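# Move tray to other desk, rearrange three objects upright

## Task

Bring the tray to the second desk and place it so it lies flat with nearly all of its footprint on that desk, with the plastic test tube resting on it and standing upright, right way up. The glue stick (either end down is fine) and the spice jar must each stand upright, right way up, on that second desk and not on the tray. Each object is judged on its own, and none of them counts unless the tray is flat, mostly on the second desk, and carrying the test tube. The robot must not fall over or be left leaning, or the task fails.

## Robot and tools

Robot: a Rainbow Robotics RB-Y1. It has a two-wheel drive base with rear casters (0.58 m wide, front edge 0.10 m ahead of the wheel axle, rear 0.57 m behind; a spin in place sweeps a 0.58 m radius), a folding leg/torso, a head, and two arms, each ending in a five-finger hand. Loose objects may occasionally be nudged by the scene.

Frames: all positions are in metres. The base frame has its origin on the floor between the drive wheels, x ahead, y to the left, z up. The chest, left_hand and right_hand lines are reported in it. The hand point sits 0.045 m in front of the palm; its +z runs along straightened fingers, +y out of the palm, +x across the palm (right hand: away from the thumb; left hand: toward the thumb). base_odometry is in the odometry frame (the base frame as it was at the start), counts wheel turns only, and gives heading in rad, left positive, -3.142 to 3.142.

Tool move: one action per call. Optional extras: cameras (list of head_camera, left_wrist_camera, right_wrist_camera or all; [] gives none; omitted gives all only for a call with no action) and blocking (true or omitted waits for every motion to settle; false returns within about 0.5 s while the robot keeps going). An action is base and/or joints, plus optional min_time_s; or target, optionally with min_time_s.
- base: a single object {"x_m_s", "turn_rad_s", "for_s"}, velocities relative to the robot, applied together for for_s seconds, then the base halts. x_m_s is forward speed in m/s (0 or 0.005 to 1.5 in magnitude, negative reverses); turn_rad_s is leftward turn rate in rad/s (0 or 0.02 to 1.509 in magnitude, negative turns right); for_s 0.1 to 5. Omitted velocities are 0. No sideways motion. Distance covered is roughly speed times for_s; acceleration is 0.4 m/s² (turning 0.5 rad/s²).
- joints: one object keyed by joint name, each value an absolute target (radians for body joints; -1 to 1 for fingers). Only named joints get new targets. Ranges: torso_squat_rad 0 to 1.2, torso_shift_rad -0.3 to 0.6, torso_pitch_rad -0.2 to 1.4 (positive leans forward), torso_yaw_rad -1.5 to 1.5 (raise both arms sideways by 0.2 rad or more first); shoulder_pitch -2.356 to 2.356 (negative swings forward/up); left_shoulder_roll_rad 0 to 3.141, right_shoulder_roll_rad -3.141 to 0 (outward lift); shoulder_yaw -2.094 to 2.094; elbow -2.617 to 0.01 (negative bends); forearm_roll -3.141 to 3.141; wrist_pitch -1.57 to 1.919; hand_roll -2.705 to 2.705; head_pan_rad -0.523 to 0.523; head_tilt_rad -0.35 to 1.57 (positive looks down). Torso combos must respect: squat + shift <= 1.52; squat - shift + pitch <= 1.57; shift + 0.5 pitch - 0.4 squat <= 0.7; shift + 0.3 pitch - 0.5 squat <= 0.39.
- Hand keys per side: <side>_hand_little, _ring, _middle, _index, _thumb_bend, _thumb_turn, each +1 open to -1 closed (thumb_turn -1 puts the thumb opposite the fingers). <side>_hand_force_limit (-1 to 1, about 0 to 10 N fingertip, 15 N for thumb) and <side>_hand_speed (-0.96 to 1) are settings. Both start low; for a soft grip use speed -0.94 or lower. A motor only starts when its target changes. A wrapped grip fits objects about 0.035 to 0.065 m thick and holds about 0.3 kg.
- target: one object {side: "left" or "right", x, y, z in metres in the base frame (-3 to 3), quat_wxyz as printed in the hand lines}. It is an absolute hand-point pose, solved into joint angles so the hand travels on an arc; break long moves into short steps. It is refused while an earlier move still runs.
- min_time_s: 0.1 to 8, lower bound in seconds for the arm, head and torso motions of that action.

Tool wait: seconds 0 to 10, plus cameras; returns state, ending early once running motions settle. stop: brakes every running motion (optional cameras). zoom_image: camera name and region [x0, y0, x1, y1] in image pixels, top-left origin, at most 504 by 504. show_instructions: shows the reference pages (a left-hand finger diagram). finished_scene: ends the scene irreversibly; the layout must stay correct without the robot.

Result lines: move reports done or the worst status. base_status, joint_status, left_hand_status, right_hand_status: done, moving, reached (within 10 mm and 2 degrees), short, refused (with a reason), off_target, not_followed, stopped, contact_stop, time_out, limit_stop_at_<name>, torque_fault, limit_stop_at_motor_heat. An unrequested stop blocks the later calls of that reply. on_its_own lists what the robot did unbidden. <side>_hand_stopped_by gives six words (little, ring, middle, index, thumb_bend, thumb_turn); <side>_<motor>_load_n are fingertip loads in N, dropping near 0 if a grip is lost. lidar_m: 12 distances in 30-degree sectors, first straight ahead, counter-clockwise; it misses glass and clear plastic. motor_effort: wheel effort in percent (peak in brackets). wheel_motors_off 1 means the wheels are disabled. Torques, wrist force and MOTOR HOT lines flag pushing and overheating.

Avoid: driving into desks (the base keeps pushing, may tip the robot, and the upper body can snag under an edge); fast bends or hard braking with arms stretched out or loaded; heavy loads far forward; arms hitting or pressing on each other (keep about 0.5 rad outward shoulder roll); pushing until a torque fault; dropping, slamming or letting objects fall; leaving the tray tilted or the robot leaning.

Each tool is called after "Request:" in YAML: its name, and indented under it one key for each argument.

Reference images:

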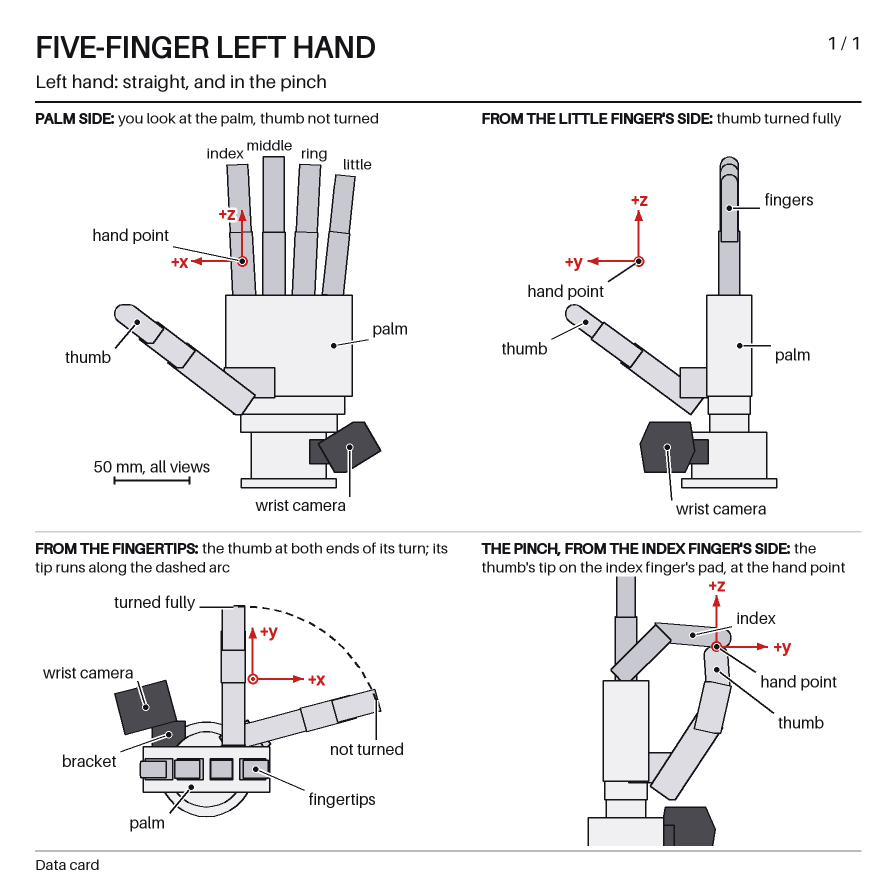

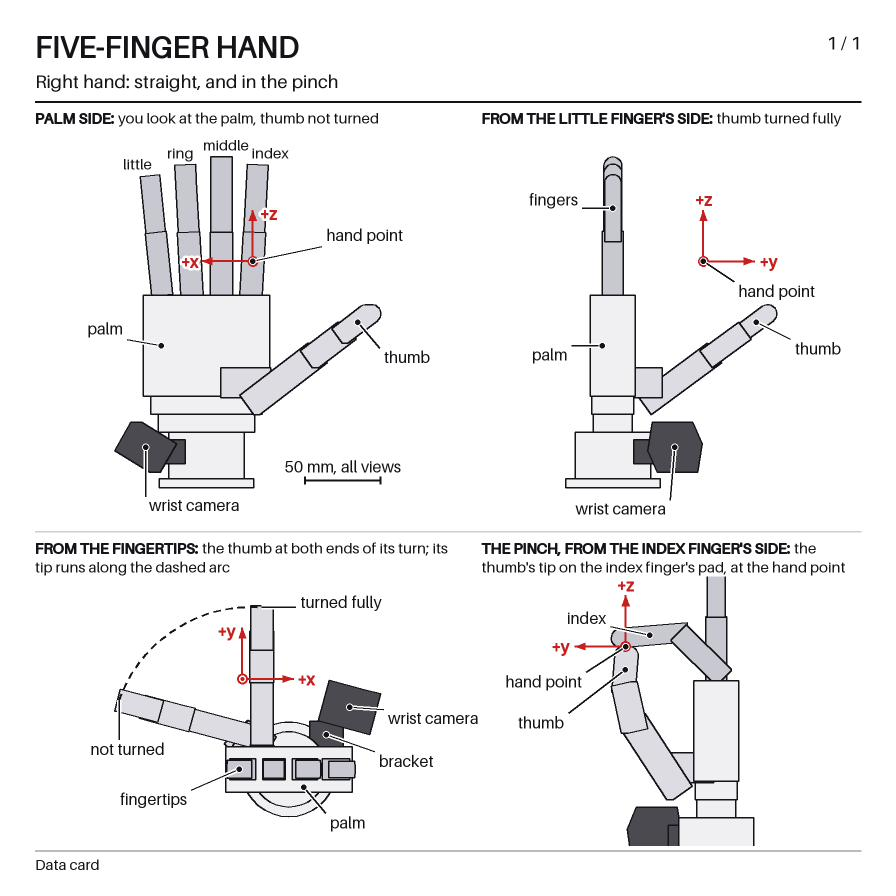

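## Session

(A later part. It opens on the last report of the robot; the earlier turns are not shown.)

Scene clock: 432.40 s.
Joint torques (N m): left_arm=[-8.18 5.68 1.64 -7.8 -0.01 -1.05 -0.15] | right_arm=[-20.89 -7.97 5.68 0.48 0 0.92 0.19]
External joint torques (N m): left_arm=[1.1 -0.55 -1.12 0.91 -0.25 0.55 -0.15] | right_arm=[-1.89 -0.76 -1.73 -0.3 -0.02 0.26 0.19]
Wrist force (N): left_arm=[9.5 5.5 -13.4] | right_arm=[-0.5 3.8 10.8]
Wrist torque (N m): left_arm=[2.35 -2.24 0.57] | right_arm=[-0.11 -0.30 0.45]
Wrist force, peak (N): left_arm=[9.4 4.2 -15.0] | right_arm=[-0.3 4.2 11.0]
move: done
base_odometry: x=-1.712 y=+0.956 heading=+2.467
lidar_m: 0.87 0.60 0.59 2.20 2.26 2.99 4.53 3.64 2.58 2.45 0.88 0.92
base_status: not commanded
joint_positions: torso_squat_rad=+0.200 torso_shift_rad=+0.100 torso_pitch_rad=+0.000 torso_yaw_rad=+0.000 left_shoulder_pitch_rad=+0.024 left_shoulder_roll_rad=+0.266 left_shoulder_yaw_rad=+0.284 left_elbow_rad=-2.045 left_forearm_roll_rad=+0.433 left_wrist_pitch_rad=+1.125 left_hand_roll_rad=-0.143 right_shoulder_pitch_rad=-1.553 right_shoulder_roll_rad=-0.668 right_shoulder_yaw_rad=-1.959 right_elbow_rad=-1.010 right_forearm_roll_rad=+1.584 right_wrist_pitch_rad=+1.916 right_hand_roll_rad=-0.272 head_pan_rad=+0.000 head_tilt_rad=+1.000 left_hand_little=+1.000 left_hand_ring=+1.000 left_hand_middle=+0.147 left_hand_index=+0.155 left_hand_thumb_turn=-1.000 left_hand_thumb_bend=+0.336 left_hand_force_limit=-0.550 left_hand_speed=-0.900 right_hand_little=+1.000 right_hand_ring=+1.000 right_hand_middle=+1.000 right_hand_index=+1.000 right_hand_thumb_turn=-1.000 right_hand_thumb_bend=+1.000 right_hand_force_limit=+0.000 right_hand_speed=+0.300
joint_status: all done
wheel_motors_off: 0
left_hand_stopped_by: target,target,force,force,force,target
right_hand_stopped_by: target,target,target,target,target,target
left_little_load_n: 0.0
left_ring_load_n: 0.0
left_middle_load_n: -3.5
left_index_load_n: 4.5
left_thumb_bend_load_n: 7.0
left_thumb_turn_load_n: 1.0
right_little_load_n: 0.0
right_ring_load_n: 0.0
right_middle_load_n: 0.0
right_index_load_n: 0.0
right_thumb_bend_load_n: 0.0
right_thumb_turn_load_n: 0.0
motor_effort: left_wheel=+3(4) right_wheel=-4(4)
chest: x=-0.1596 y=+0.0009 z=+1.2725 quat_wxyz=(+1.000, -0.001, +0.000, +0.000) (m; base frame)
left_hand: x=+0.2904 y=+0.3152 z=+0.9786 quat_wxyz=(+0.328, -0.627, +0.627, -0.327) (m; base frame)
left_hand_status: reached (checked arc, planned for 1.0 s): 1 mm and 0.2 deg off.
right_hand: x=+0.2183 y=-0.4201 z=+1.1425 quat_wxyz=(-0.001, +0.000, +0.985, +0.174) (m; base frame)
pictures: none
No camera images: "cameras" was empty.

Request:
move:
  target: {"side":"left","x":0.29,"y":0.315,"z":0.9807,"quat_wxyz":[0.3265,-0.6272,0.6272,-0.3265]}
  min_time_s: 1
  cameras: []

Scene clock: 433.87 s.
Joint torques (N m): left_arm=[-9.97 7.3 3.43 -11.07 0.46 -1.35 0.21] | right_arm=[-20.64 -7.92 5.63 0.41 -0.01 0.94 0.22]
External joint torques (N m): left_arm=[-0.67 1.06 0.66 -2.4 0.22 0.25 0.22] | right_arm=[-1.65 -0.7 -1.78 -0.37 -0.03 0.28 0.22]
Wrist force (N): left_arm=[9.3 9.2 -4.9] | right_arm=[-0.4 4.0 10.9]
Wrist torque (N m): left_arm=[2.30 -2.07 0.62] | right_arm=[-0.09 -0.33 0.46]
Wrist force, peak (N): left_arm=[9.7 4.7 -13.8] | right_arm=[-0.3 4.4 11.1]
move: done
base_odometry: x=-1.712 y=+0.956 heading=+2.467
lidar_m: 0.87 0.60 0.59 2.20 2.26 2.99 4.53 3.64 2.57 2.45 0.89 0.92
base_status: not commanded
joint_positions: torso_squat_rad=+0.200 torso_shift_rad=+0.100 torso_pitch_rad=+0.000 torso_yaw_rad=+0.000 left_shoulder_pitch_rad=+0.021 left_shoulder_roll_rad=+0.268 left_shoulder_yaw_rad=+0.285 left_elbow_rad=-2.050 left_forearm_roll_rad=+0.433 left_wrist_pitch_rad=+1.136 left_hand_roll_rad=-0.139 right_shoulder_pitch_rad=-1.553 right_shoulder_roll_rad=-0.668 right_shoulder_yaw_rad=-1.959 right_elbow_rad=-1.010 right_forearm_roll_rad=+1.584 right_wrist_pitch_rad=+1.916 right_hand_roll_rad=-0.272 head_pan_rad=+0.000 head_tilt_rad=+1.000 left_hand_little=+1.000 left_hand_ring=+1.000 left_hand_middle=+0.147 left_hand_index=+0.155 left_hand_thumb_turn=-1.000 left_hand_thumb_bend=+0.336 left_hand_force_limit=-0.550 left_hand_speed=-0.900 right_hand_little=+1.000 right_hand_ring=+1.000 right_hand_middle=+1.000 right_hand_index=+1.000 right_hand_thumb_turn=-1.000 right_hand_thumb_bend=+1.000 right_hand_force_limit=+0.000 right_hand_speed=+0.300
joint_status: all done
wheel_motors_off: 0
left_hand_stopped_by: target,target,force,force,force,target
right_hand_stopped_by: target,target,target,target,target,target
left_little_load_n: 0.0
left_ring_load_n: 0.0
left_middle_load_n: 1.0
left_index_load_n: 6.5
left_thumb_bend_load_n: 5.5
left_thumb_turn_load_n: 0.0
right_little_load_n: 0.0
right_ring_load_n: 0.0
right_middle_load_n: 0.5
right_index_load_n: 0.0
right_thumb_bend_load_n: 0.0
right_thumb_turn_load_n: 0.0
motor_effort: left_wheel=+4(4) right_wheel=-3(4)
chest: x=-0.1596 y=+0.0009 z=+1.2725 quat_wxyz=(+1.000, -0.001, +0.000, +0.000) (m; base frame)
left_hand: x=+0.2898 y=+0.3148 z=+0.9803 quat_wxyz=(+0.326, -0.627, +0.627, -0.326) (m; base frame)
left_hand_status: reached (checked arc, planned for 1.0 s): 0 mm and 0.0 deg off.
right_hand: x=+0.2183 y=-0.4201 z=+1.1425 quat_wxyz=(-0.001, +0.000, +0.985, +0.174) (m; base frame)
pictures: none
No camera images: "cameras" was empty.

Request:
move:
  target: {"side":"left","x":0.29,"y":0.315,"z":0.9802,"quat_wxyz":[0.3265,-0.6272,0.6272,-0.3265]}
  min_time_s: 1
  cameras: ["head_camera"]

Request:
zoom_image:
  camera: "head_camera"
  region: [0, 60, 240, 240]

Scene clock: 435.77 s.
Joint torques (N m): left_arm=[-8.46 5.84 2.06 -9.59 0.17 -1.52 0.04] | right_arm=[-20.74 -7.82 5.67 0.56 -0.04 0.97 0.13]
External joint torques (N m): left_arm=[0.84 -0.41 -0.71 -0.92 -0.07 0.08 0.05] | right_arm=[-1.75 -0.6 -1.74 -0.21 -0.06 0.31 0.13]
Wrist force (N): left_arm=[9.4 9.3 -4.5] | right_arm=[-0.6 4.2 10.8]
Wrist torque (N m): left_arm=[2.24 -2.08 0.61] | right_arm=[-0.06 -0.29 0.45]
Wrist force, peak (N): left_arm=[8.8 10.0 -5.5] | right_arm=[-0.2 4.1 11.2]
move: done
base_odometry: x=-1.712 y=+0.956 heading=+2.467
lidar_m: 0.87 0.60 0.59 2.20 2.26 2.99 4.53 3.64 2.58 2.45 0.88 0.92
base_status: not commanded
joint_positions: torso_squat_rad=+0.200 torso_shift_rad=+0.100 torso_pitch_rad=+0.000 torso_yaw_rad=+0.000 left_shoulder_pitch_rad=+0.021 left_shoulder_roll_rad=+0.268 left_shoulder_yaw_rad=+0.285 left_elbow_rad=-2.050 left_forearm_roll_rad=+0.433 left_wrist_pitch_rad=+1.136 left_hand_roll_rad=-0.139 right_shoulder_pitch_rad=-1.553 right_shoulder_roll_rad=-0.668 right_shoulder_yaw_rad=-1.959 right_elbow_rad=-1.010 right_forearm_roll_rad=+1.584 right_wrist_pitch_rad=+1.916 right_hand_roll_rad=-0.272 head_pan_rad=+0.000 head_tilt_rad=+1.000 left_hand_little=+1.000 left_hand_ring=+1.000 left_hand_middle=+0.147 left_hand_index=+0.155 left_hand_thumb_turn=-1.000 left_hand_thumb_bend=+0.336 left_hand_force_limit=-0.550 left_hand_speed=-0.900 right_hand_little=+1.000 right_hand_ring=+1.000 right_hand_middle=+1.000 right_hand_index=+1.000 right_hand_thumb_turn=-1.000 right_hand_thumb_bend=+1.000 right_hand_force_limit=+0.000 right_hand_speed=+0.300
joint_status: all done
wheel_motors_off: 0
left_hand_stopped_by: target,target,force,force,force,target
right_hand_stopped_by: target,target,target,target,target,target
left_little_load_n: 0.0
left_ring_load_n: 0.0
left_middle_load_n: 1.0
left_index_load_n: 6.5
left_thumb_bend_load_n: 6.0
left_thumb_turn_load_n: 0.0
right_little_load_n: 0.0
right_ring_load_n: 0.0
right_middle_load_n: 0.0
right_index_load_n: 0.0
right_thumb_bend_load_n: 0.0
right_thumb_turn_load_n: 0.0
motor_effort: left_wheel=+4(4) right_wheel=-3(4)
chest: x=-0.1596 y=+0.0009 z=+1.2725 quat_wxyz=(+1.000, -0.001, +0.000, +0.000) (m; base frame)
left_hand: x=+0.2898 y=+0.3148 z=+0.9803 quat_wxyz=(+0.326, -0.627, +0.627, -0.326) (m; base frame)
left_hand_status: reached (checked arc, planned for 1.0 s): 0 mm and 0.0 deg off.
right_hand: x=+0.2183 y=-0.4201 z=+1.1425 quat_wxyz=(-0.001, +0.000, +0.985, +0.174) (m; base frame)
pictures: head_camera
camera_calibration:
head_camera: T_world_to_cam=[[0.0258922, -0.999611, -0.0103237, 0.0145722], [-0.859001, -0.0169654, -0.511692, 0.69437], [0.511318, 0.0221169, -0.859107, 1.28758], [0, 0, 0, 1]] pos_world=[-0.0622766, -0.00213043, 1.46162]

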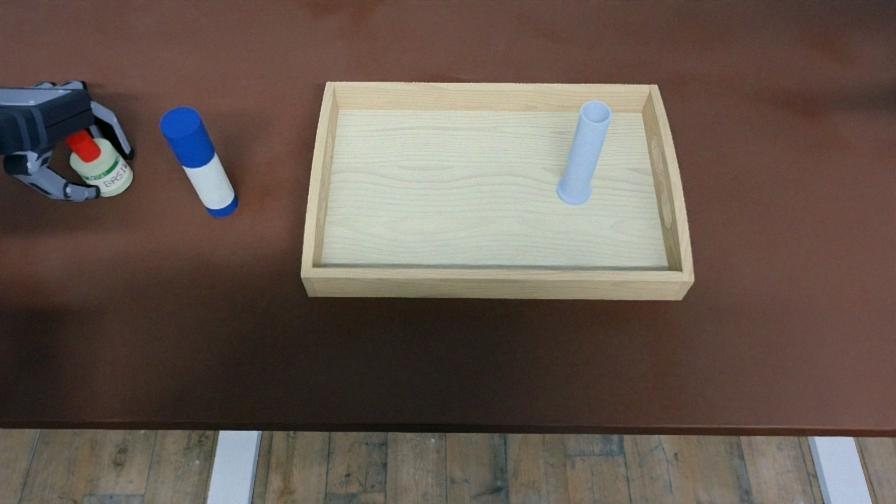

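Scaled by 2.100 from the camera's 896x504 image, which has a finer 1280x720 frame.

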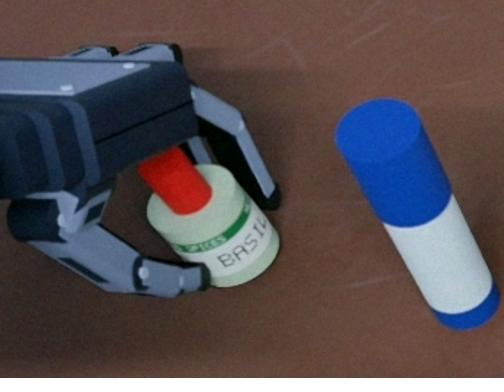

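Request:
move:
  joints: {"left_hand_speed":-0.92,"left_hand_middle":0.24}

Request:
move:
  joints: {"left_hand_thumb_bend":0.37,"left_hand_index":0.19}
  cameras: ["head_camera"]

Request:
zoom_image:
  camera: "head_camera"
  region: [0, 60, 240, 240]

Scene clock: 436.87 s.
Joint torques (N m): left_arm=[-8.73 5.87 2.2 -9.51 0.22 -1.63 0.01] | right_arm=[-20.65 -7.91 5.96 0.45 -0.01 0.99 0.15]
External joint torques (N m): left_arm=[0.57 -0.38 -0.58 -0.83 -0.02 -0.03 0.02] | right_arm=[-1.66 -0.69 -1.45 -0.33 -0.03 0.32 0.15]
Wrist force (N): left_arm=[9.3 8.8 -4.6] | right_arm=[-0.4 4.1 10.9]
Wrist torque (N m): left_arm=[2.20 -2.02 0.61] | right_arm=[-0.06 -0.31 0.46]
Wrist force, peak (N): left_arm=[9.3 9.6 -5.1] | right_arm=[-0.5 4.1 11.1]
move: done
base_odometry: x=-1.712 y=+0.956 heading=+2.467
lidar_m: 0.87 0.60 0.59 2.20 2.26 2.99 4.53 3.64 2.58 2.45 0.88 0.93
base_status: not commanded
joint_positions: torso_squat_rad=+0.200 torso_shift_rad=+0.100 torso_pitch_rad=+0.000 torso_yaw_rad=+0.000 left_shoulder_pitch_rad=+0.021 left_shoulder_roll_rad=+0.268 left_shoulder_yaw_rad=+0.285 left_elbow_rad=-2.050 left_forearm_roll_rad=+0.433 left_wrist_pitch_rad=+1.136 left_hand_roll_rad=-0.139 right_shoulder_pitch_rad=-1.553 right_shoulder_roll_rad=-0.668 right_shoulder_yaw_rad=-1.959 right_elbow_rad=-1.010 right_forearm_roll_rad=+1.584 right_wrist_pitch_rad=+1.916 right_hand_roll_rad=-0.272 head_pan_rad=+0.000 head_tilt_rad=+1.000 left_hand_little=+1.000 left_hand_ring=+1.000 left_hand_middle=+0.240 left_hand_index=+0.155 left_hand_thumb_turn=-1.000 left_hand_thumb_bend=+0.336 left_hand_force_limit=-0.550 left_hand_speed=-0.920 right_hand_little=+1.000 right_hand_ring=+1.000 right_hand_middle=+1.000 right_hand_index=+1.000 right_hand_thumb_turn=-1.000 right_hand_thumb_bend=+1.000 right_hand_force_limit=+0.000 right_hand_speed=+0.300
joint_status: all done
wheel_motors_off: 0
left_hand_stopped_by: target,target,target,force,force,target
right_hand_stopped_by: target,target,target,target,target,target
left_little_load_n: 0.0
left_ring_load_n: 0.0
left_middle_load_n: 0.0
left_index_load_n: 6.5
left_thumb_bend_load_n: 5.5
left_thumb_turn_load_n: -0.5
right_little_load_n: 0.0
right_ring_load_n: 0.0
right_middle_load_n: 0.0
right_index_load_n: 0.0
right_thumb_bend_load_n: 0.0
right_thumb_turn_load_n: 0.0
motor_effort: left_wheel=+3(4) right_wheel=-3(4)
chest: x=-0.1596 y=+0.0009 z=+1.2725 quat_wxyz=(+1.000, -0.001, +0.000, +0.000) (m; base frame)
left_hand: x=+0.2898 y=+0.3148 z=+0.9803 quat_wxyz=(+0.326, -0.627, +0.627, -0.326) (m; base frame)
right_hand: x=+0.2183 y=-0.4201 z=+1.1425 quat_wxyz=(-0.001, +0.000, +0.985, +0.174) (m; base frame)
pictures: none

Scene clock: 437.67 s.
Joint torques (N m): left_arm=[-8.86 5.52 1.99 -9.39 0.24 -1.45 -0.05] | right_arm=[-20.78 -7.76 5.84 0.48 -0.03 0.98 0.26]
External joint torques (N m): left_arm=[0.44 -0.73 -0.78 -0.71 0 0.15 -0.05] | right_arm=[-1.79 -0.54 -1.57 -0.29 -0.06 0.31 0.26]
Wrist force (N): left_arm=[9.4 8.8 -4.6] | right_arm=[-0.5 4.0 10.9]
Wrist torque (N m): left_arm=[2.19 -2.07 0.60] | right_arm=[-0.10 -0.31 0.45]
Wrist force, peak (N): left_arm=[9.4 9.9 -4.9] | right_arm=[-0.5 4.1 11.1]
move: done
base_odometry: x=-1.712 y=+0.956 heading=+2.467
lidar_m: 0.88 0.59 0.59 2.20 2.25 2.99 4.53 3.64 2.58 2.45 0.88 0.92
base_status: not commanded
joint_positions: torso_squat_rad=+0.200 torso_shift_rad=+0.100 torso_pitch_rad=+0.000 torso_yaw_rad=+0.000 left_shoulder_pitch_rad=+0.021 left_shoulder_roll_rad=+0.268 left_shoulder_yaw_rad=+0.285 left_elbow_rad=-2.050 left_forearm_roll_rad=+0.433 left_wrist_pitch_rad=+1.136 left_hand_roll_rad=-0.139 right_shoulder_pitch_rad=-1.553 right_shoulder_roll_rad=-0.668 right_shoulder_yaw_rad=-1.959 right_elbow_rad=-1.010 right_forearm_roll_rad=+1.584 right_wrist_pitch_rad=+1.916 right_hand_roll_rad=-0.272 head_pan_rad=+0.000 head_tilt_rad=+1.000 left_hand_little=+1.000 left_hand_ring=+1.000 left_hand_middle=+0.240 left_hand_index=+0.190 left_hand_thumb_turn=-1.000 left_hand_thumb_bend=+0.370 left_hand_force_limit=-0.550 left_hand_speed=-0.920 right_hand_little=+1.000 right_hand_ring=+1.000 right_hand_middle=+1.000 right_hand_index=+1.000 right_hand_thumb_turn=-1.000 right_hand_thumb_bend=+1.000 right_hand_force_limit=+0.000 right_hand_speed=+0.300
joint_status: all done
wheel_motors_off: 0
left_hand_stopped_by: target,target,target,target,target,target
right_hand_stopped_by: target,target,target,target,target,target
left_little_load_n: 0.0
left_ring_load_n: 0.0
left_middle_load_n: 0.0
left_index_load_n: 0.0
left_thumb_bend_load_n: 0.0
left_thumb_turn_load_n: 0.0
right_little_load_n: 0.0
right_ring_load_n: 0.0
right_middle_load_n: 0.0
right_index_load_n: 0.0
right_thumb_bend_load_n: 0.0
right_thumb_turn_load_n: 0.0
motor_effort: left_wheel=+3(4) right_wheel=-3(4)
chest: x=-0.1596 y=+0.0009 z=+1.2725 quat_wxyz=(+1.000, -0.001, +0.000, +0.000) (m; base frame)
left_hand: x=+0.2898 y=+0.3148 z=+0.9803 quat_wxyz=(+0.326, -0.627, +0.627, -0.326) (m; base frame)
right_hand: x=+0.2183 y=-0.4201 z=+1.1425 quat_wxyz=(-0.001, +0.000, +0.985, +0.174) (m; base frame)
pictures: head_camera
camera_calibration:
head_camera: T_world_to_cam=[[0.0258922, -0.999611, -0.0103237, 0.0145722], [-0.859001, -0.0169654, -0.511692, 0.69437], [0.511318, 0.0221169, -0.859107, 1.28758], [0, 0, 0, 1]] pos_world=[-0.0622766, -0.00213043, 1.46162]

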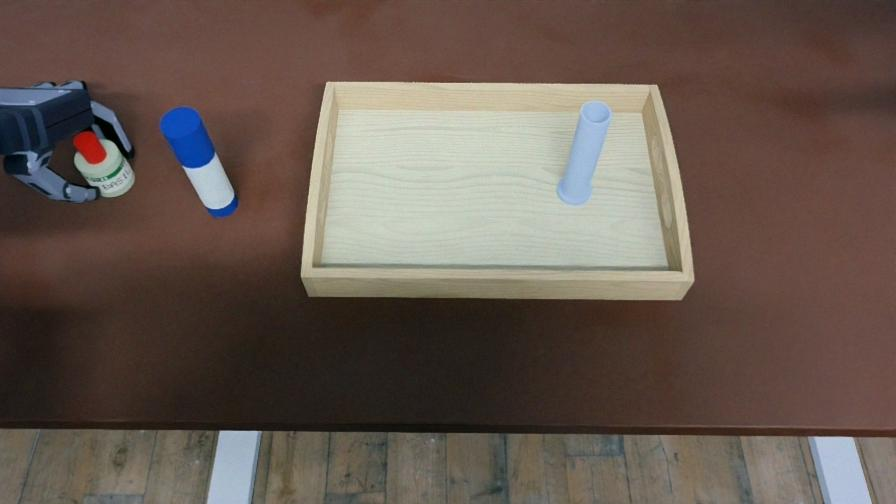

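Scaled by 2.100 from the camera's 896x504 image, which has a finer 1280x720 frame.

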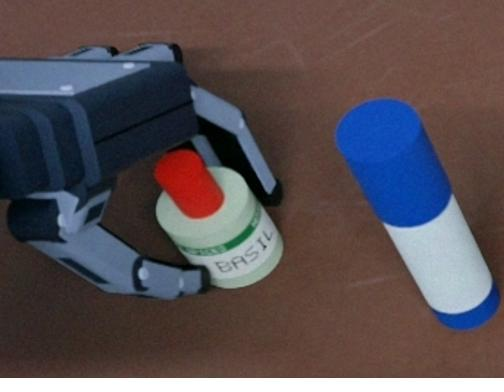

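Request:
move:
  joints: {"left_hand_thumb_bend":0.45,"left_hand_index":0.25}

Request:
move:
  target: {"side":"left","x":0.29,"y":0.315,"z":1.0,"quat_wxyz":[0.3265,-0.6272,0.6272,-0.3265]}
  min_time_s: 1.5
  cameras: ["head_camera"]

Request:
zoom_image:
  camera: "head_camera"
  region: [0, 60, 240, 240]

Scene clock: 439.00 s.
Joint torques (N m): left_arm=[-8.43 5.65 1.95 -9.51 0.3 -1.42 -0.14] | right_arm=[-20.64 -7.8 5.7 0.5 0.03 0.93 0.2]
External joint torques (N m): left_arm=[0.88 -0.6 -0.82 -0.83 0.06 0.18 -0.14] | right_arm=[-1.64 -0.59 -1.71 -0.27 0.01 0.26 0.2]
Wrist force (N): left_arm=[9.3 9.3 -5.1] | right_arm=[-0.5 4.0 10.9]
Wrist torque (N m): left_arm=[2.32 -2.08 0.59] | right_arm=[-0.08 -0.31 0.46]
Wrist force, peak (N): left_arm=[10.1 9.2 -5.5] | right_arm=[-0.5 4.2 11.1]
move: done
base_odometry: x=-1.712 y=+0.956 heading=+2.467
lidar_m: 0.88 0.60 0.59 2.20 2.26 2.99 4.54 3.64 2.58 2.46 0.88 0.92
base_status: not commanded
joint_positions: torso_squat_rad=+0.200 torso_shift_rad=+0.100 torso_pitch_rad=+0.000 torso_yaw_rad=+0.000 left_shoulder_pitch_rad=+0.021 left_shoulder_roll_rad=+0.268 left_shoulder_yaw_rad=+0.285 left_elbow_rad=-2.050 left_forearm_roll_rad=+0.433 left_wrist_pitch_rad=+1.136 left_hand_roll_rad=-0.139 right_shoulder_pitch_rad=-1.553 right_shoulder_roll_rad=-0.668 right_shoulder_yaw_rad=-1.959 right_elbow_rad=-1.010 right_forearm_roll_rad=+1.584 right_wrist_pitch_rad=+1.916 right_hand_roll_rad=-0.272 head_pan_rad=+0.000 head_tilt_rad=+1.000 left_hand_little=+1.000 left_hand_ring=+1.000 left_hand_middle=+0.240 left_hand_index=+0.250 left_hand_thumb_turn=-1.000 left_hand_thumb_bend=+0.450 left_hand_force_limit=-0.550 left_hand_speed=-0.920 right_hand_little=+1.000 right_hand_ring=+1.000 right_hand_middle=+1.000 right_hand_index=+1.000 right_hand_thumb_turn=-1.000 right_hand_thumb_bend=+1.000 right_hand_force_limit=+0.000 right_hand_speed=+0.300
joint_status: all done
wheel_motors_off: 0
left_hand_stopped_by: target,target,target,target,target,target
right_hand_stopped_by: target,target,target,target,target,target
left_little_load_n: 0.0
left_ring_load_n: 0.0
left_middle_load_n: 0.0
left_index_load_n: 0.0
left_thumb_bend_load_n: 0.0
left_thumb_turn_load_n: 0.0
right_little_load_n: 0.0
right_ring_load_n: 0.0
right_middle_load_n: 0.0
right_index_load_n: 0.0
right_thumb_bend_load_n: 0.0
right_thumb_turn_load_n: 0.5
motor_effort: left_wheel=+3(4) right_wheel=-3(4)
chest: x=-0.1596 y=+0.0009 z=+1.2725 quat_wxyz=(+1.000, -0.001, +0.000, +0.000) (m; base frame)
left_hand: x=+0.2898 y=+0.3148 z=+0.9803 quat_wxyz=(+0.326, -0.627, +0.627, -0.326) (m; base frame)
right_hand: x=+0.2183 y=-0.4201 z=+1.1425 quat_wxyz=(-0.001, +0.000, +0.985, +0.174) (m; base frame)
pictures: none

Scene clock: 440.83 s.
Joint torques (N m): left_arm=[-10.27 7.86 3.75 -10.55 0.28 -1.25 0.21] | right_arm=[-20.91 -7.88 5.7 0.38 -0.03 0.89 0.16]
External joint torques (N m): left_arm=[-0.76 1.36 0.88 -2.15 0.08 0.35 0.22] | right_arm=[-1.92 -0.66 -1.71 -0.4 -0.05 0.23 0.16]
Wrist force (N): left_arm=[9.4 8.8 -5.3] | right_arm=[-0.5 4.2 10.9]
Wrist torque (N m): left_arm=[2.22 -2.11 0.60] | right_arm=[-0.07 -0.32 0.46]
Wrist force, peak (N): left_arm=[9.6 9.6 -4.9] | right_arm=[-0.2 4.0 11.2]
move: done
base_odometry: x=-1.712 y=+0.956 heading=+2.467
lidar_m: 0.87 0.60 0.59 2.20 2.26 2.99 4.53 3.64 2.58 2.45 0.88 0.92
base_status: not commanded
joint_positions: torso_squat_rad=+0.200 torso_shift_rad=+0.100 torso_pitch_rad=+0.000 torso_yaw_rad=+0.000 left_shoulder_pitch_rad=-0.005 left_shoulder_roll_rad=+0.288 left_shoulder_yaw_rad=+0.298 left_elbow_rad=-2.093 left_forearm_roll_rad=+0.437 left_wrist_pitch_rad=+1.204 left_hand_roll_rad=-0.109 right_shoulder_pitch_rad=-1.553 right_shoulder_roll_rad=-0.668 right_shoulder_yaw_rad=-1.959 right_elbow_rad=-1.010 right_forearm_roll_rad=+1.584 right_wrist_pitch_rad=+1.916 right_hand_roll_rad=-0.272 head_pan_rad=+0.000 head_tilt_rad=+1.000 left_hand_little=+1.000 left_hand_ring=+1.000 left_hand_middle=+0.240 left_hand_index=+0.250 left_hand_thumb_turn=-1.000 left_hand_thumb_bend=+0.450 left_hand_force_limit=-0.550 left_hand_speed=-0.920 right_hand_little=+1.000 right_hand_ring=+1.000 right_hand_middle=+1.000 right_hand_index=+1.000 right_hand_thumb_turn=-1.000 right_hand_thumb_bend=+1.000 right_hand_force_limit=+0.000 right_hand_speed=+0.300
joint_status: all done
wheel_motors_off: 0
left_hand_stopped_by: target,target,target,target,target,target
right_hand_stopped_by: target,target,target,target,target,target
left_little_load_n: 0.0
left_ring_load_n: 0.0
left_middle_load_n: 0.0
left_index_load_n: 0.0
left_thumb_bend_load_n: 0.0
left_thumb_turn_load_n: 0.0
right_little_load_n: 0.0
right_ring_load_n: 0.0
right_middle_load_n: 0.0
right_index_load_n: 0.0
right_thumb_bend_load_n: 0.0
right_thumb_turn_load_n: 0.0
motor_effort: left_wheel=+3(4) right_wheel=-3(4)
chest: x=-0.1596 y=+0.0009 z=+1.2725 quat_wxyz=(+1.000, -0.001, +0.000, +0.000) (m; base frame)
left_hand: x=+0.2899 y=+0.3148 z=+0.9996 quat_wxyz=(+0.326, -0.627, +0.627, -0.326) (m; base frame)
left_hand_status: reached (checked arc, planned for 1.5 s): 0 mm and 0.0 deg off.
right_hand: x=+0.2183 y=-0.4201 z=+1.1425 quat_wxyz=(-0.001, +0.000, +0.985, +0.174) (m; base frame)
pictures: head_camera
camera_calibration:
head_camera: T_world_to_cam=[[0.0258922, -0.999611, -0.0103237, 0.0145722], [-0.859001, -0.0169654, -0.511692, 0.69437], [0.511318, 0.0221169, -0.859107, 1.28758], [0, 0, 0, 1]] pos_world=[-0.0622766, -0.00213043, 1.46162]

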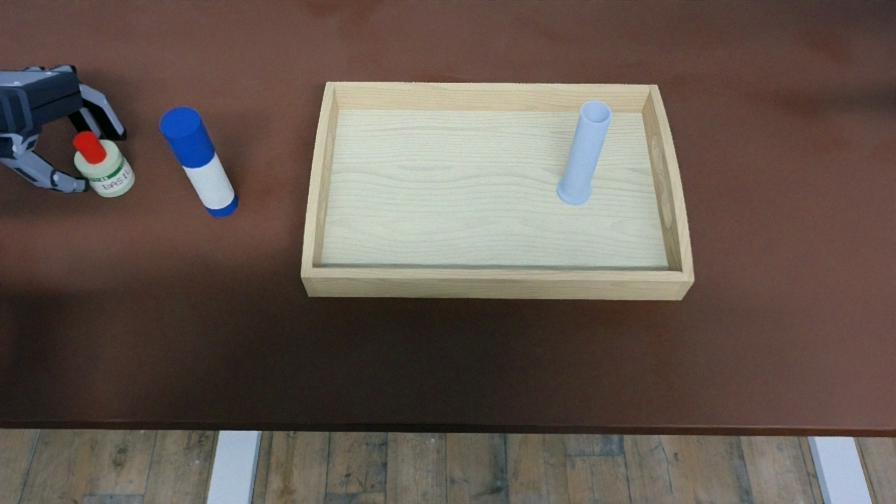

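Scaled by 2.100 from the camera's 896x504 image, which has a finer 1280x720 frame.

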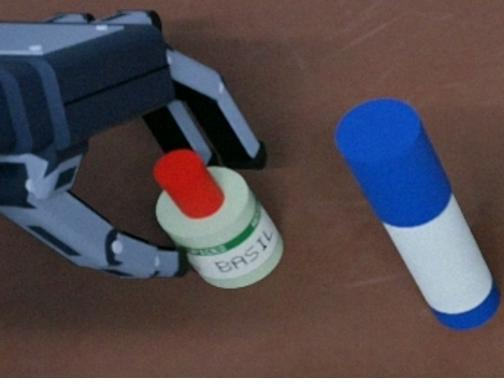

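Request:
move:
  joints: {"left_hand_thumb_bend":0.6,"left_hand_index":0.3,"left_hand_middle":0.3}

Request:
move:
  target: {"side":"left","x":0.29,"y":0.315,"z":1.03,"quat_wxyz":[0.3265,-0.6272,0.6272,-0.3265]}
  min_time_s: 1.5
  cameras: ["head_camera"]

Request:
zoom_image:
  camera: "head_camera"
  region: [0, 60, 240, 240]

Scene clock: 442.90 s.
Joint torques (N m): left_arm=[-10.05 7.82 3.94 -10.71 0.46 -1.28 0.22] | right_arm=[-20.71 -7.84 5.8 0.4 -0.05 0.92 0.13]
External joint torques (N m): left_arm=[-0.54 1.32 1.07 -2.32 0.25 0.32 0.22] | right_arm=[-1.71 -0.62 -1.61 -0.37 -0.07 0.26 0.13]
Wrist force (N): left_arm=[9.1 9.2 -4.8] | right_arm=[-0.5 4.1 10.9]
Wrist torque (N m): left_arm=[2.29 -2.04 0.56] | right_arm=[-0.09 -0.30 0.45]
Wrist force, peak (N): left_arm=[9.8 9.4 -5.1] | right_arm=[-0.4 4.1 11.1]
move: done
base_odometry: x=-1.712 y=+0.956 heading=+2.467
lidar_m: 0.88 0.60 0.59 2.20 2.26 2.99 4.54 3.64 2.58 2.46 0.88 0.92
base_status: not commanded
joint_positions: torso_squat_rad=+0.200 torso_shift_rad=+0.100 torso_pitch_rad=+0.000 torso_yaw_rad=+0.000 left_shoulder_pitch_rad=-0.005 left_shoulder_roll_rad=+0.288 left_shoulder_yaw_rad=+0.298 left_elbow_rad=-2.093 left_forearm_roll_rad=+0.437 left_wrist_pitch_rad=+1.204 left_hand_roll_rad=-0.109 right_shoulder_pitch_rad=-1.553 right_shoulder_roll_rad=-0.668 right_shoulder_yaw_rad=-1.959 right_elbow_rad=-1.010 right_forearm_roll_rad=+1.584 right_wrist_pitch_rad=+1.916 right_hand_roll_rad=-0.272 head_pan_rad=+0.000 head_tilt_rad=+1.000 left_hand_little=+1.000 left_hand_ring=+1.000 left_hand_middle=+0.300 left_hand_index=+0.300 left_hand_thumb_turn=-1.000 left_hand_thumb_bend=+0.600 left_hand_force_limit=-0.550 left_hand_speed=-0.920 right_hand_little=+1.000 right_hand_ring=+1.000 right_hand_middle=+1.000 right_hand_index=+1.000 right_hand_thumb_turn=-1.000 right_hand_thumb_bend=+1.000 right_hand_force_limit=+0.000 right_hand_speed=+0.300
joint_status: all done
wheel_motors_off: 0
left_hand_stopped_by: target,target,target,target,target,target
right_hand_stopped_by: target,target,target,target,target,target
left_little_load_n: 0.0
left_ring_load_n: 0.0
left_middle_load_n: 0.0
left_index_load_n: 0.0
left_thumb_bend_load_n: 0.0
left_thumb_turn_load_n: 0.0
right_little_load_n: 0.0
right_ring_load_n: 0.0
right_middle_load_n: 0.0
right_index_load_n: 0.0
right_thumb_bend_load_n: 0.0
right_thumb_turn_load_n: 0.0
motor_effort: left_wheel=+3(4) right_wheel=-3(4)
chest: x=-0.1596 y=+0.0009 z=+1.2725 quat_wxyz=(+1.000, -0.001, +0.000, +0.000) (m; base frame)
left_hand: x=+0.2899 y=+0.3148 z=+0.9996 quat_wxyz=(+0.326, -0.627, +0.627, -0.326) (m; base frame)
right_hand: x=+0.2183 y=-0.4201 z=+1.1425 quat_wxyz=(-0.001, +0.000, +0.985, +0.174) (m; base frame)
pictures: none

Scene clock: 444.73 s.
Joint torques (N m): left_arm=[-11.01 8.03 3.41 -10.03 0.32 -1.12 0.27] | right_arm=[-20.65 -8.01 5.63 0.47 0.04 0.84 0.25]
External joint torques (N m): left_arm=[-1.13 1.08 0.38 -2.16 0.18 0.49 0.28] | right_arm=[-1.66 -0.79 -1.78 -0.3 0.02 0.18 0.25]
Wrist force (N): left_arm=[9.5 9.0 -4.9] | right_arm=[-0.3 4.2 10.8]
Wrist torque (N m): left_arm=[2.27 -2.09 0.57] | right_arm=[-0.05 -0.33 0.46]
Wrist force, peak (N): left_arm=[9.7 9.4 -5.0] | right_arm=[-0.4 4.2 11.2]
move: done
base_odometry: x=-1.712 y=+0.956 heading=+2.467
lidar_m: 0.87 0.59 0.59 2.20 2.26 2.99 4.53 3.64 2.58 2.45 0.89 0.92
base_status: not commanded
joint_positions: torso_squat_rad=+0.200 torso_shift_rad=+0.100 torso_pitch_rad=+0.000 torso_yaw_rad=+0.000 left_shoulder_pitch_rad=-0.053 left_shoulder_roll_rad=+0.325 left_shoulder_yaw_rad=+0.318 left_elbow_rad=-2.150 left_forearm_roll_rad=+0.450 left_wrist_pitch_rad=+1.310 left_hand_roll_rad=-0.062 right_shoulder_pitch_rad=-1.553 right_shoulder_roll_rad=-0.668 right_shoulder_yaw_rad=-1.959 right_elbow_rad=-1.010 right_forearm_roll_rad=+1.584 right_wrist_pitch_rad=+1.916 right_hand_roll_rad=-0.272 head_pan_rad=+0.000 head_tilt_rad=+1.000 left_hand_little=+1.000 left_hand_ring=+1.000 left_hand_middle=+0.300 left_hand_index=+0.300 left_hand_thumb_turn=-1.000 left_hand_thumb_bend=+0.600 left_hand_force_limit=-0.550 left_hand_speed=-0.920 right_hand_little=+1.000 right_hand_ring=+1.000 right_hand_middle=+1.000 right_hand_index=+1.000 right_hand_thumb_turn=-1.000 right_hand_thumb_bend=+1.000 right_hand_force_limit=+0.000 right_hand_speed=+0.300
joint_status: all done
wheel_motors_off: 0
left_hand_stopped_by: target,target,target,target,target,target
right_hand_stopped_by: target,target,target,target,target,target
left_little_load_n: 0.0
left_ring_load_n: 0.0
left_middle_load_n: 0.0
left_index_load_n: 0.0
left_thumb_bend_load_n: 0.0
left_thumb_turn_load_n: 0.0
right_little_load_n: 0.0
right_ring_load_n: 0.0
right_middle_load_n: 0.0
right_index_load_n: 0.0
right_thumb_bend_load_n: 0.0
right_thumb_turn_load_n: 0.0
motor_effort: left_wheel=+3(4) right_wheel=-3(4)
chest: x=-0.1596 y=+0.0009 z=+1.2725 quat_wxyz=(+1.000, -0.001, +0.000, +0.000) (m; base frame)
left_hand: x=+0.2899 y=+0.3148 z=+1.0296 quat_wxyz=(+0.326, -0.627, +0.627, -0.326) (m; base frame)
left_hand_status: reached (checked arc, planned for 1.5 s): 0 mm and 0.0 deg off.
right_hand: x=+0.2183 y=-0.4201 z=+1.1425 quat_wxyz=(-0.001, +0.000, +0.985, +0.174) (m; base frame)
pictures: head_camera
camera_calibration:
head_camera: T_world_to_cam=[[0.0258922, -0.999611, -0.0103237, 0.0145722], [-0.859001, -0.0169654, -0.511692, 0.69437], [0.511318, 0.0221169, -0.859107, 1.28758], [0, 0, 0, 1]] pos_world=[-0.0622766, -0.00213043, 1.46162]

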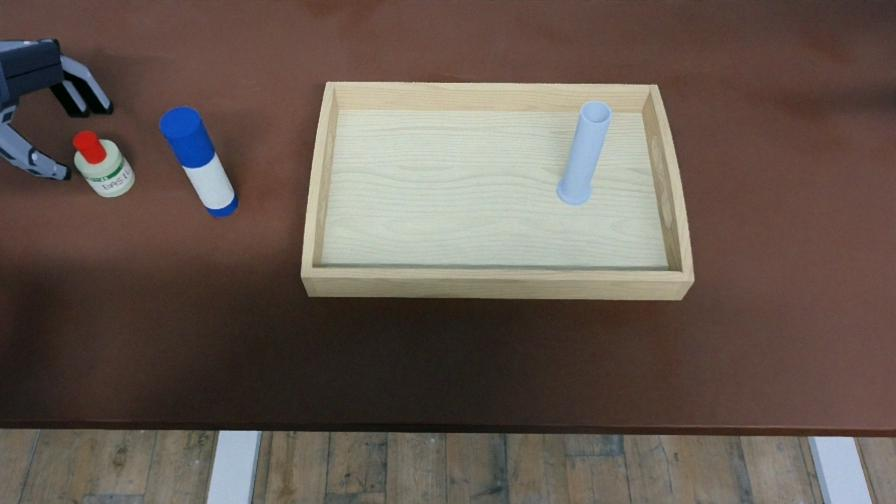

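Scaled by 2.100 from the camera's 896x504 image, which has a finer 1280x720 frame.

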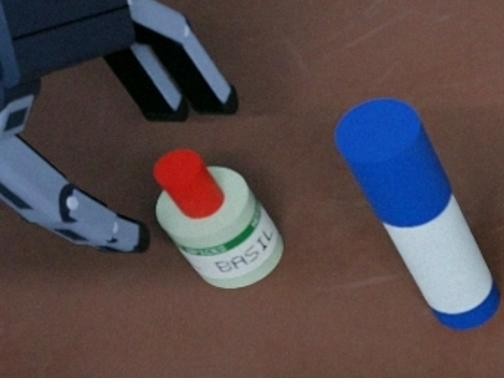

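Request:
move:
  target: {"side":"left","x":0.29,"y":0.315,"z":1.08,"quat_wxyz":[0.3265,-0.6272,0.6272,-0.3265]}
  min_time_s: 1.5

Request:
move:
  target: {"side":"left","x":0.27,"y":0.33,"z":1.14,"quat_wxyz":[0.3265,-0.6272,0.6272,-0.3265]}
  min_time_s: 1.5
  cameras: ["all"]

Request:
zoom_image:
  camera: "head_camera"
  region: [0, 60, 240, 240]

Request:
zoom_image:
  camera: "head_camera"
  region: [290, 60, 710, 310]

Scene clock: 446.77 s.
Joint torques (N m): left_arm=[-11.33 8.68 4.11 -8.61 0.01 -1.37 0.28] | right_arm=[-20.44 -7.98 5.68 0.46 -0.01 1.02 0.22]
External joint torques (N m): left_arm=[-0.67 0.88 0.85 -1.8 -0.01 0.24 0.28] | right_arm=[-1.45 -0.76 -1.73 -0.32 -0.03 0.35 0.23]
Wrist force (N): left_arm=[9.5 9.1 -4.9] | right_arm=[-0.3 4.2 10.9]
Wrist torque (N m): left_arm=[2.29 -2.09 0.62] | right_arm=[-0.07 -0.33 0.47]
Wrist force, peak (N): left_arm=[9.5 9.7 -4.8] | right_arm=[-0.5 4.1 11.1]
move: done
base_odometry: x=-1.712 y=+0.956 heading=+2.467
lidar_m: 0.87 0.60 0.59 2.20 2.25 2.99 4.53 3.64 2.58 2.45 0.88 0.92
base_status: not commanded
joint_positions: torso_squat_rad=+0.200 torso_shift_rad=+0.100 torso_pitch_rad=+0.000 torso_yaw_rad=+0.000 left_shoulder_pitch_rad=-0.155 left_shoulder_roll_rad=+0.399 left_shoulder_yaw_rad=+0.354 left_elbow_rad=-2.218 left_forearm_roll_rad=+0.486 left_wrist_pitch_rad=+1.481 left_hand_roll_rad=+0.015 right_shoulder_pitch_rad=-1.553 right_shoulder_roll_rad=-0.668 right_shoulder_yaw_rad=-1.959 right_elbow_rad=-1.010 right_forearm_roll_rad=+1.584 right_wrist_pitch_rad=+1.916 right_hand_roll_rad=-0.272 head_pan_rad=+0.000 head_tilt_rad=+1.000 left_hand_little=+1.000 left_hand_ring=+1.000 left_hand_middle=+0.300 left_hand_index=+0.300 left_hand_thumb_turn=-1.000 left_hand_thumb_bend=+0.600 left_hand_force_limit=-0.550 left_hand_speed=-0.920 right_hand_little=+1.000 right_hand_ring=+1.000 right_hand_middle=+1.000 right_hand_index=+1.000 right_hand_thumb_turn=-1.000 right_hand_thumb_bend=+1.000 right_hand_force_limit=+0.000 right_hand_speed=+0.300
joint_status: all done
wheel_motors_off: 0
left_hand_stopped_by: target,target,target,target,target,target
right_hand_stopped_by: target,target,target,target,target,target
left_little_load_n: 0.0
left_ring_load_n: -0.5
left_middle_load_n: 0.0
left_index_load_n: 0.0
left_thumb_bend_load_n: 0.0
left_thumb_turn_load_n: 0.0
right_little_load_n: 0.0
right_ring_load_n: 0.0
right_middle_load_n: 0.0
right_index_load_n: 0.0
right_thumb_bend_load_n: 0.0
right_thumb_turn_load_n: 0.0
motor_effort: left_wheel=+3(4) right_wheel=-4(4)
chest: x=-0.1596 y=+0.0009 z=+1.2725 quat_wxyz=(+1.000, -0.001, +0.000, +0.000) (m; base frame)
left_hand: x=+0.2899 y=+0.3149 z=+1.0797 quat_wxyz=(+0.327, -0.627, +0.627, -0.327) (m; base frame)
left_hand_status: reached (checked arc, planned for 1.5 s): 0 mm and 0.0 deg off.
right_hand: x=+0.2183 y=-0.4201 z=+1.1425 quat_wxyz=(-0.001, +0.000, +0.985, +0.174) (m; base frame)
pictures: none

Scene clock: 448.60 s.
Joint torques (N m): left_arm=[-11.15 10.41 4.11 -6.87 0.06 -1.38 0.21] | right_arm=[-20.79 -7.91 5.76 0.45 -0.05 0.96 0.16]
External joint torques (N m): left_arm=[-0.46 1.13 0.63 -1.79 0.16 0.23 0.22] | right_arm=[-1.79 -0.69 -1.65 -0.33 -0.07 0.29 0.17]
Wrist force (N): left_arm=[9.2 8.8 -4.5] | right_arm=[-0.2 4.2 10.8]
Wrist torque (N m): left_arm=[2.18 -2.04 0.60] | right_arm=[-0.05 -0.35 0.48]
Wrist force, peak (N): left_arm=[9.5 9.5 -5.2] | right_arm=[-0.3 4.2 11.1]
move: done
base_odometry: x=-1.712 y=+0.956 heading=+2.467
lidar_m: 0.87 0.60 0.59 2.20 2.26 2.99 4.53 3.64 2.58 2.45 0.89 0.92
base_status: not commanded
joint_positions: torso_squat_rad=+0.200 torso_shift_rad=+0.100 torso_pitch_rad=+0.000 torso_yaw_rad=+0.000 left_shoulder_pitch_rad=-0.247 left_shoulder_roll_rad=+0.518 left_shoulder_yaw_rad=+0.466 left_elbow_rad=-2.298 left_forearm_roll_rad=+0.619 left_wrist_pitch_rad=+1.685 left_hand_roll_rad=+0.085 right_shoulder_pitch_rad=-1.553 right_shoulder_roll_rad=-0.668 right_shoulder_yaw_rad=-1.959 right_elbow_rad=-1.010 right_forearm_roll_rad=+1.584 right_wrist_pitch_rad=+1.916 right_hand_roll_rad=-0.272 head_pan_rad=+0.000 head_tilt_rad=+1.000 left_hand_little=+1.000 left_hand_ring=+1.000 left_hand_middle=+0.300 left_hand_index=+0.300 left_hand_thumb_turn=-1.000 left_hand_thumb_bend=+0.600 left_hand_force_limit=-0.550 left_hand_speed=-0.920 right_hand_little=+1.000 right_hand_ring=+1.000 right_hand_middle=+1.000 right_hand_index=+1.000 right_hand_thumb_turn=-1.000 right_hand_thumb_bend=+1.000 right_hand_force_limit=+0.000 right_hand_speed=+0.300
joint_status: all done
wheel_motors_off: 0
left_hand_stopped_by: target,target,target,target,target,target
right_hand_stopped_by: target,target,target,target,target,target
left_little_load_n: 0.0
left_ring_load_n: 0.0
left_middle_load_n: 0.0
left_index_load_n: 0.0
left_thumb_bend_load_n: 0.0
left_thumb_turn_load_n: 0.5
right_little_load_n: 0.0
right_ring_load_n: 0.0
right_middle_load_n: 0.0
right_index_load_n: 0.0
right_thumb_bend_load_n: 0.0
right_thumb_turn_load_n: 0.0
motor_effort: left_wheel=+4(4) right_wheel=-3(4)
chest: x=-0.1596 y=+0.0009 z=+1.2725 quat_wxyz=(+1.000, -0.001, +0.000, +0.000) (m; base frame)
left_hand: x=+0.2701 y=+0.3299 z=+1.1396 quat_wxyz=(+0.328, -0.627, +0.627, -0.327) (m; base frame)
left_hand_status: reached (checked arc, planned for 1.5 s): 0 mm and 0.2 deg off.
right_hand: x=+0.2183 y=-0.4201 z=+1.1425 quat_wxyz=(-0.001, +0.000, +0.985, +0.174) (m; base frame)
pictures: head_camera, left_wrist_camera, right_wrist_camera
camera_calibration:
head_camera: T_world_to_cam=[[0.0258922, -0.999611, -0.0103237, 0.0145722], [-0.859001, -0.0169654, -0.511692, 0.69437], [0.511318, 0.0221169, -0.859107, 1.28758], [0, 0, 0, 1]] pos_world=[-0.0622766, -0.00213043, 1.46162]
left_wrist_camera: T_world_to_cam=[[0.527796, -0.250609, 0.811558, -0.985597], [-0.569157, -0.813584, 0.118917, 0.285494], [0.630469, -0.524668, -0.572042, 0.76952], [0, 0, 0, 1]] pos_world=[0.197526, 0.389017, 1.20612]
right_wrist_camera: T_world_to_cam=[[-0.253662, 0.9047, 0.342305, 0.0417041], [0.819131, 0.0126922, 0.573466, -0.838244], [0.51447, 0.425859, -0.744288, 1.03537], [0, 0, 0, 1]] pos_world=[0.164543, -0.468014, 1.23704]

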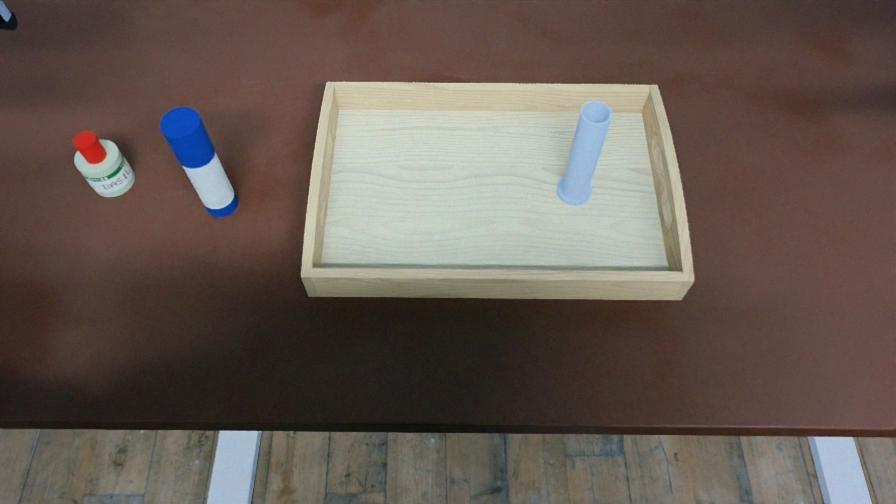

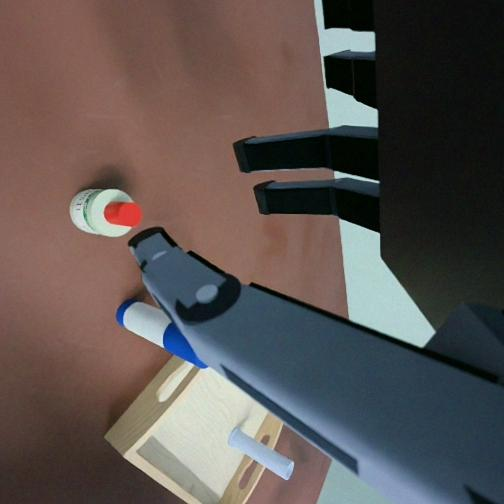

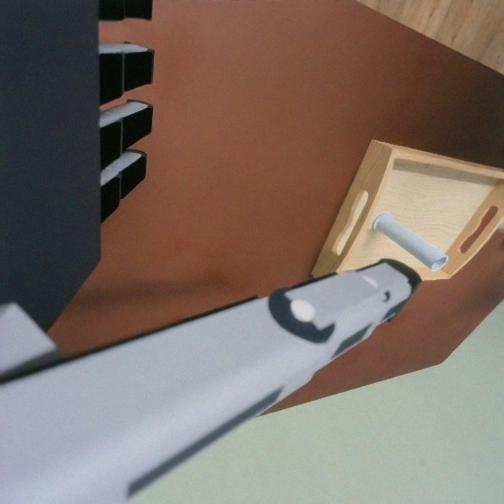

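Scaled by 2.100 from the camera's 896x504 image, which has a finer 1280x720 frame.

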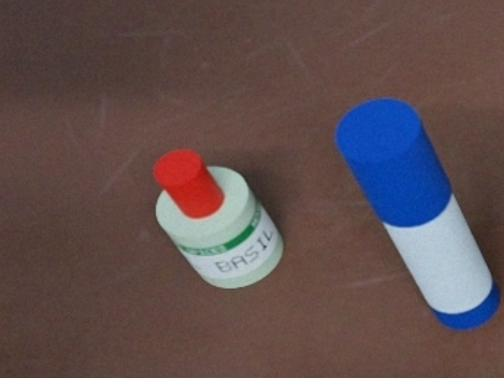

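Scaled by 1.200 from the camera's 896x504 image, which has a finer 1280x720 frame.

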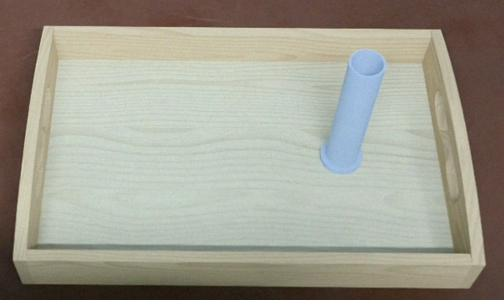

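Request:
finished_scene:

The scene is finished: the task was done.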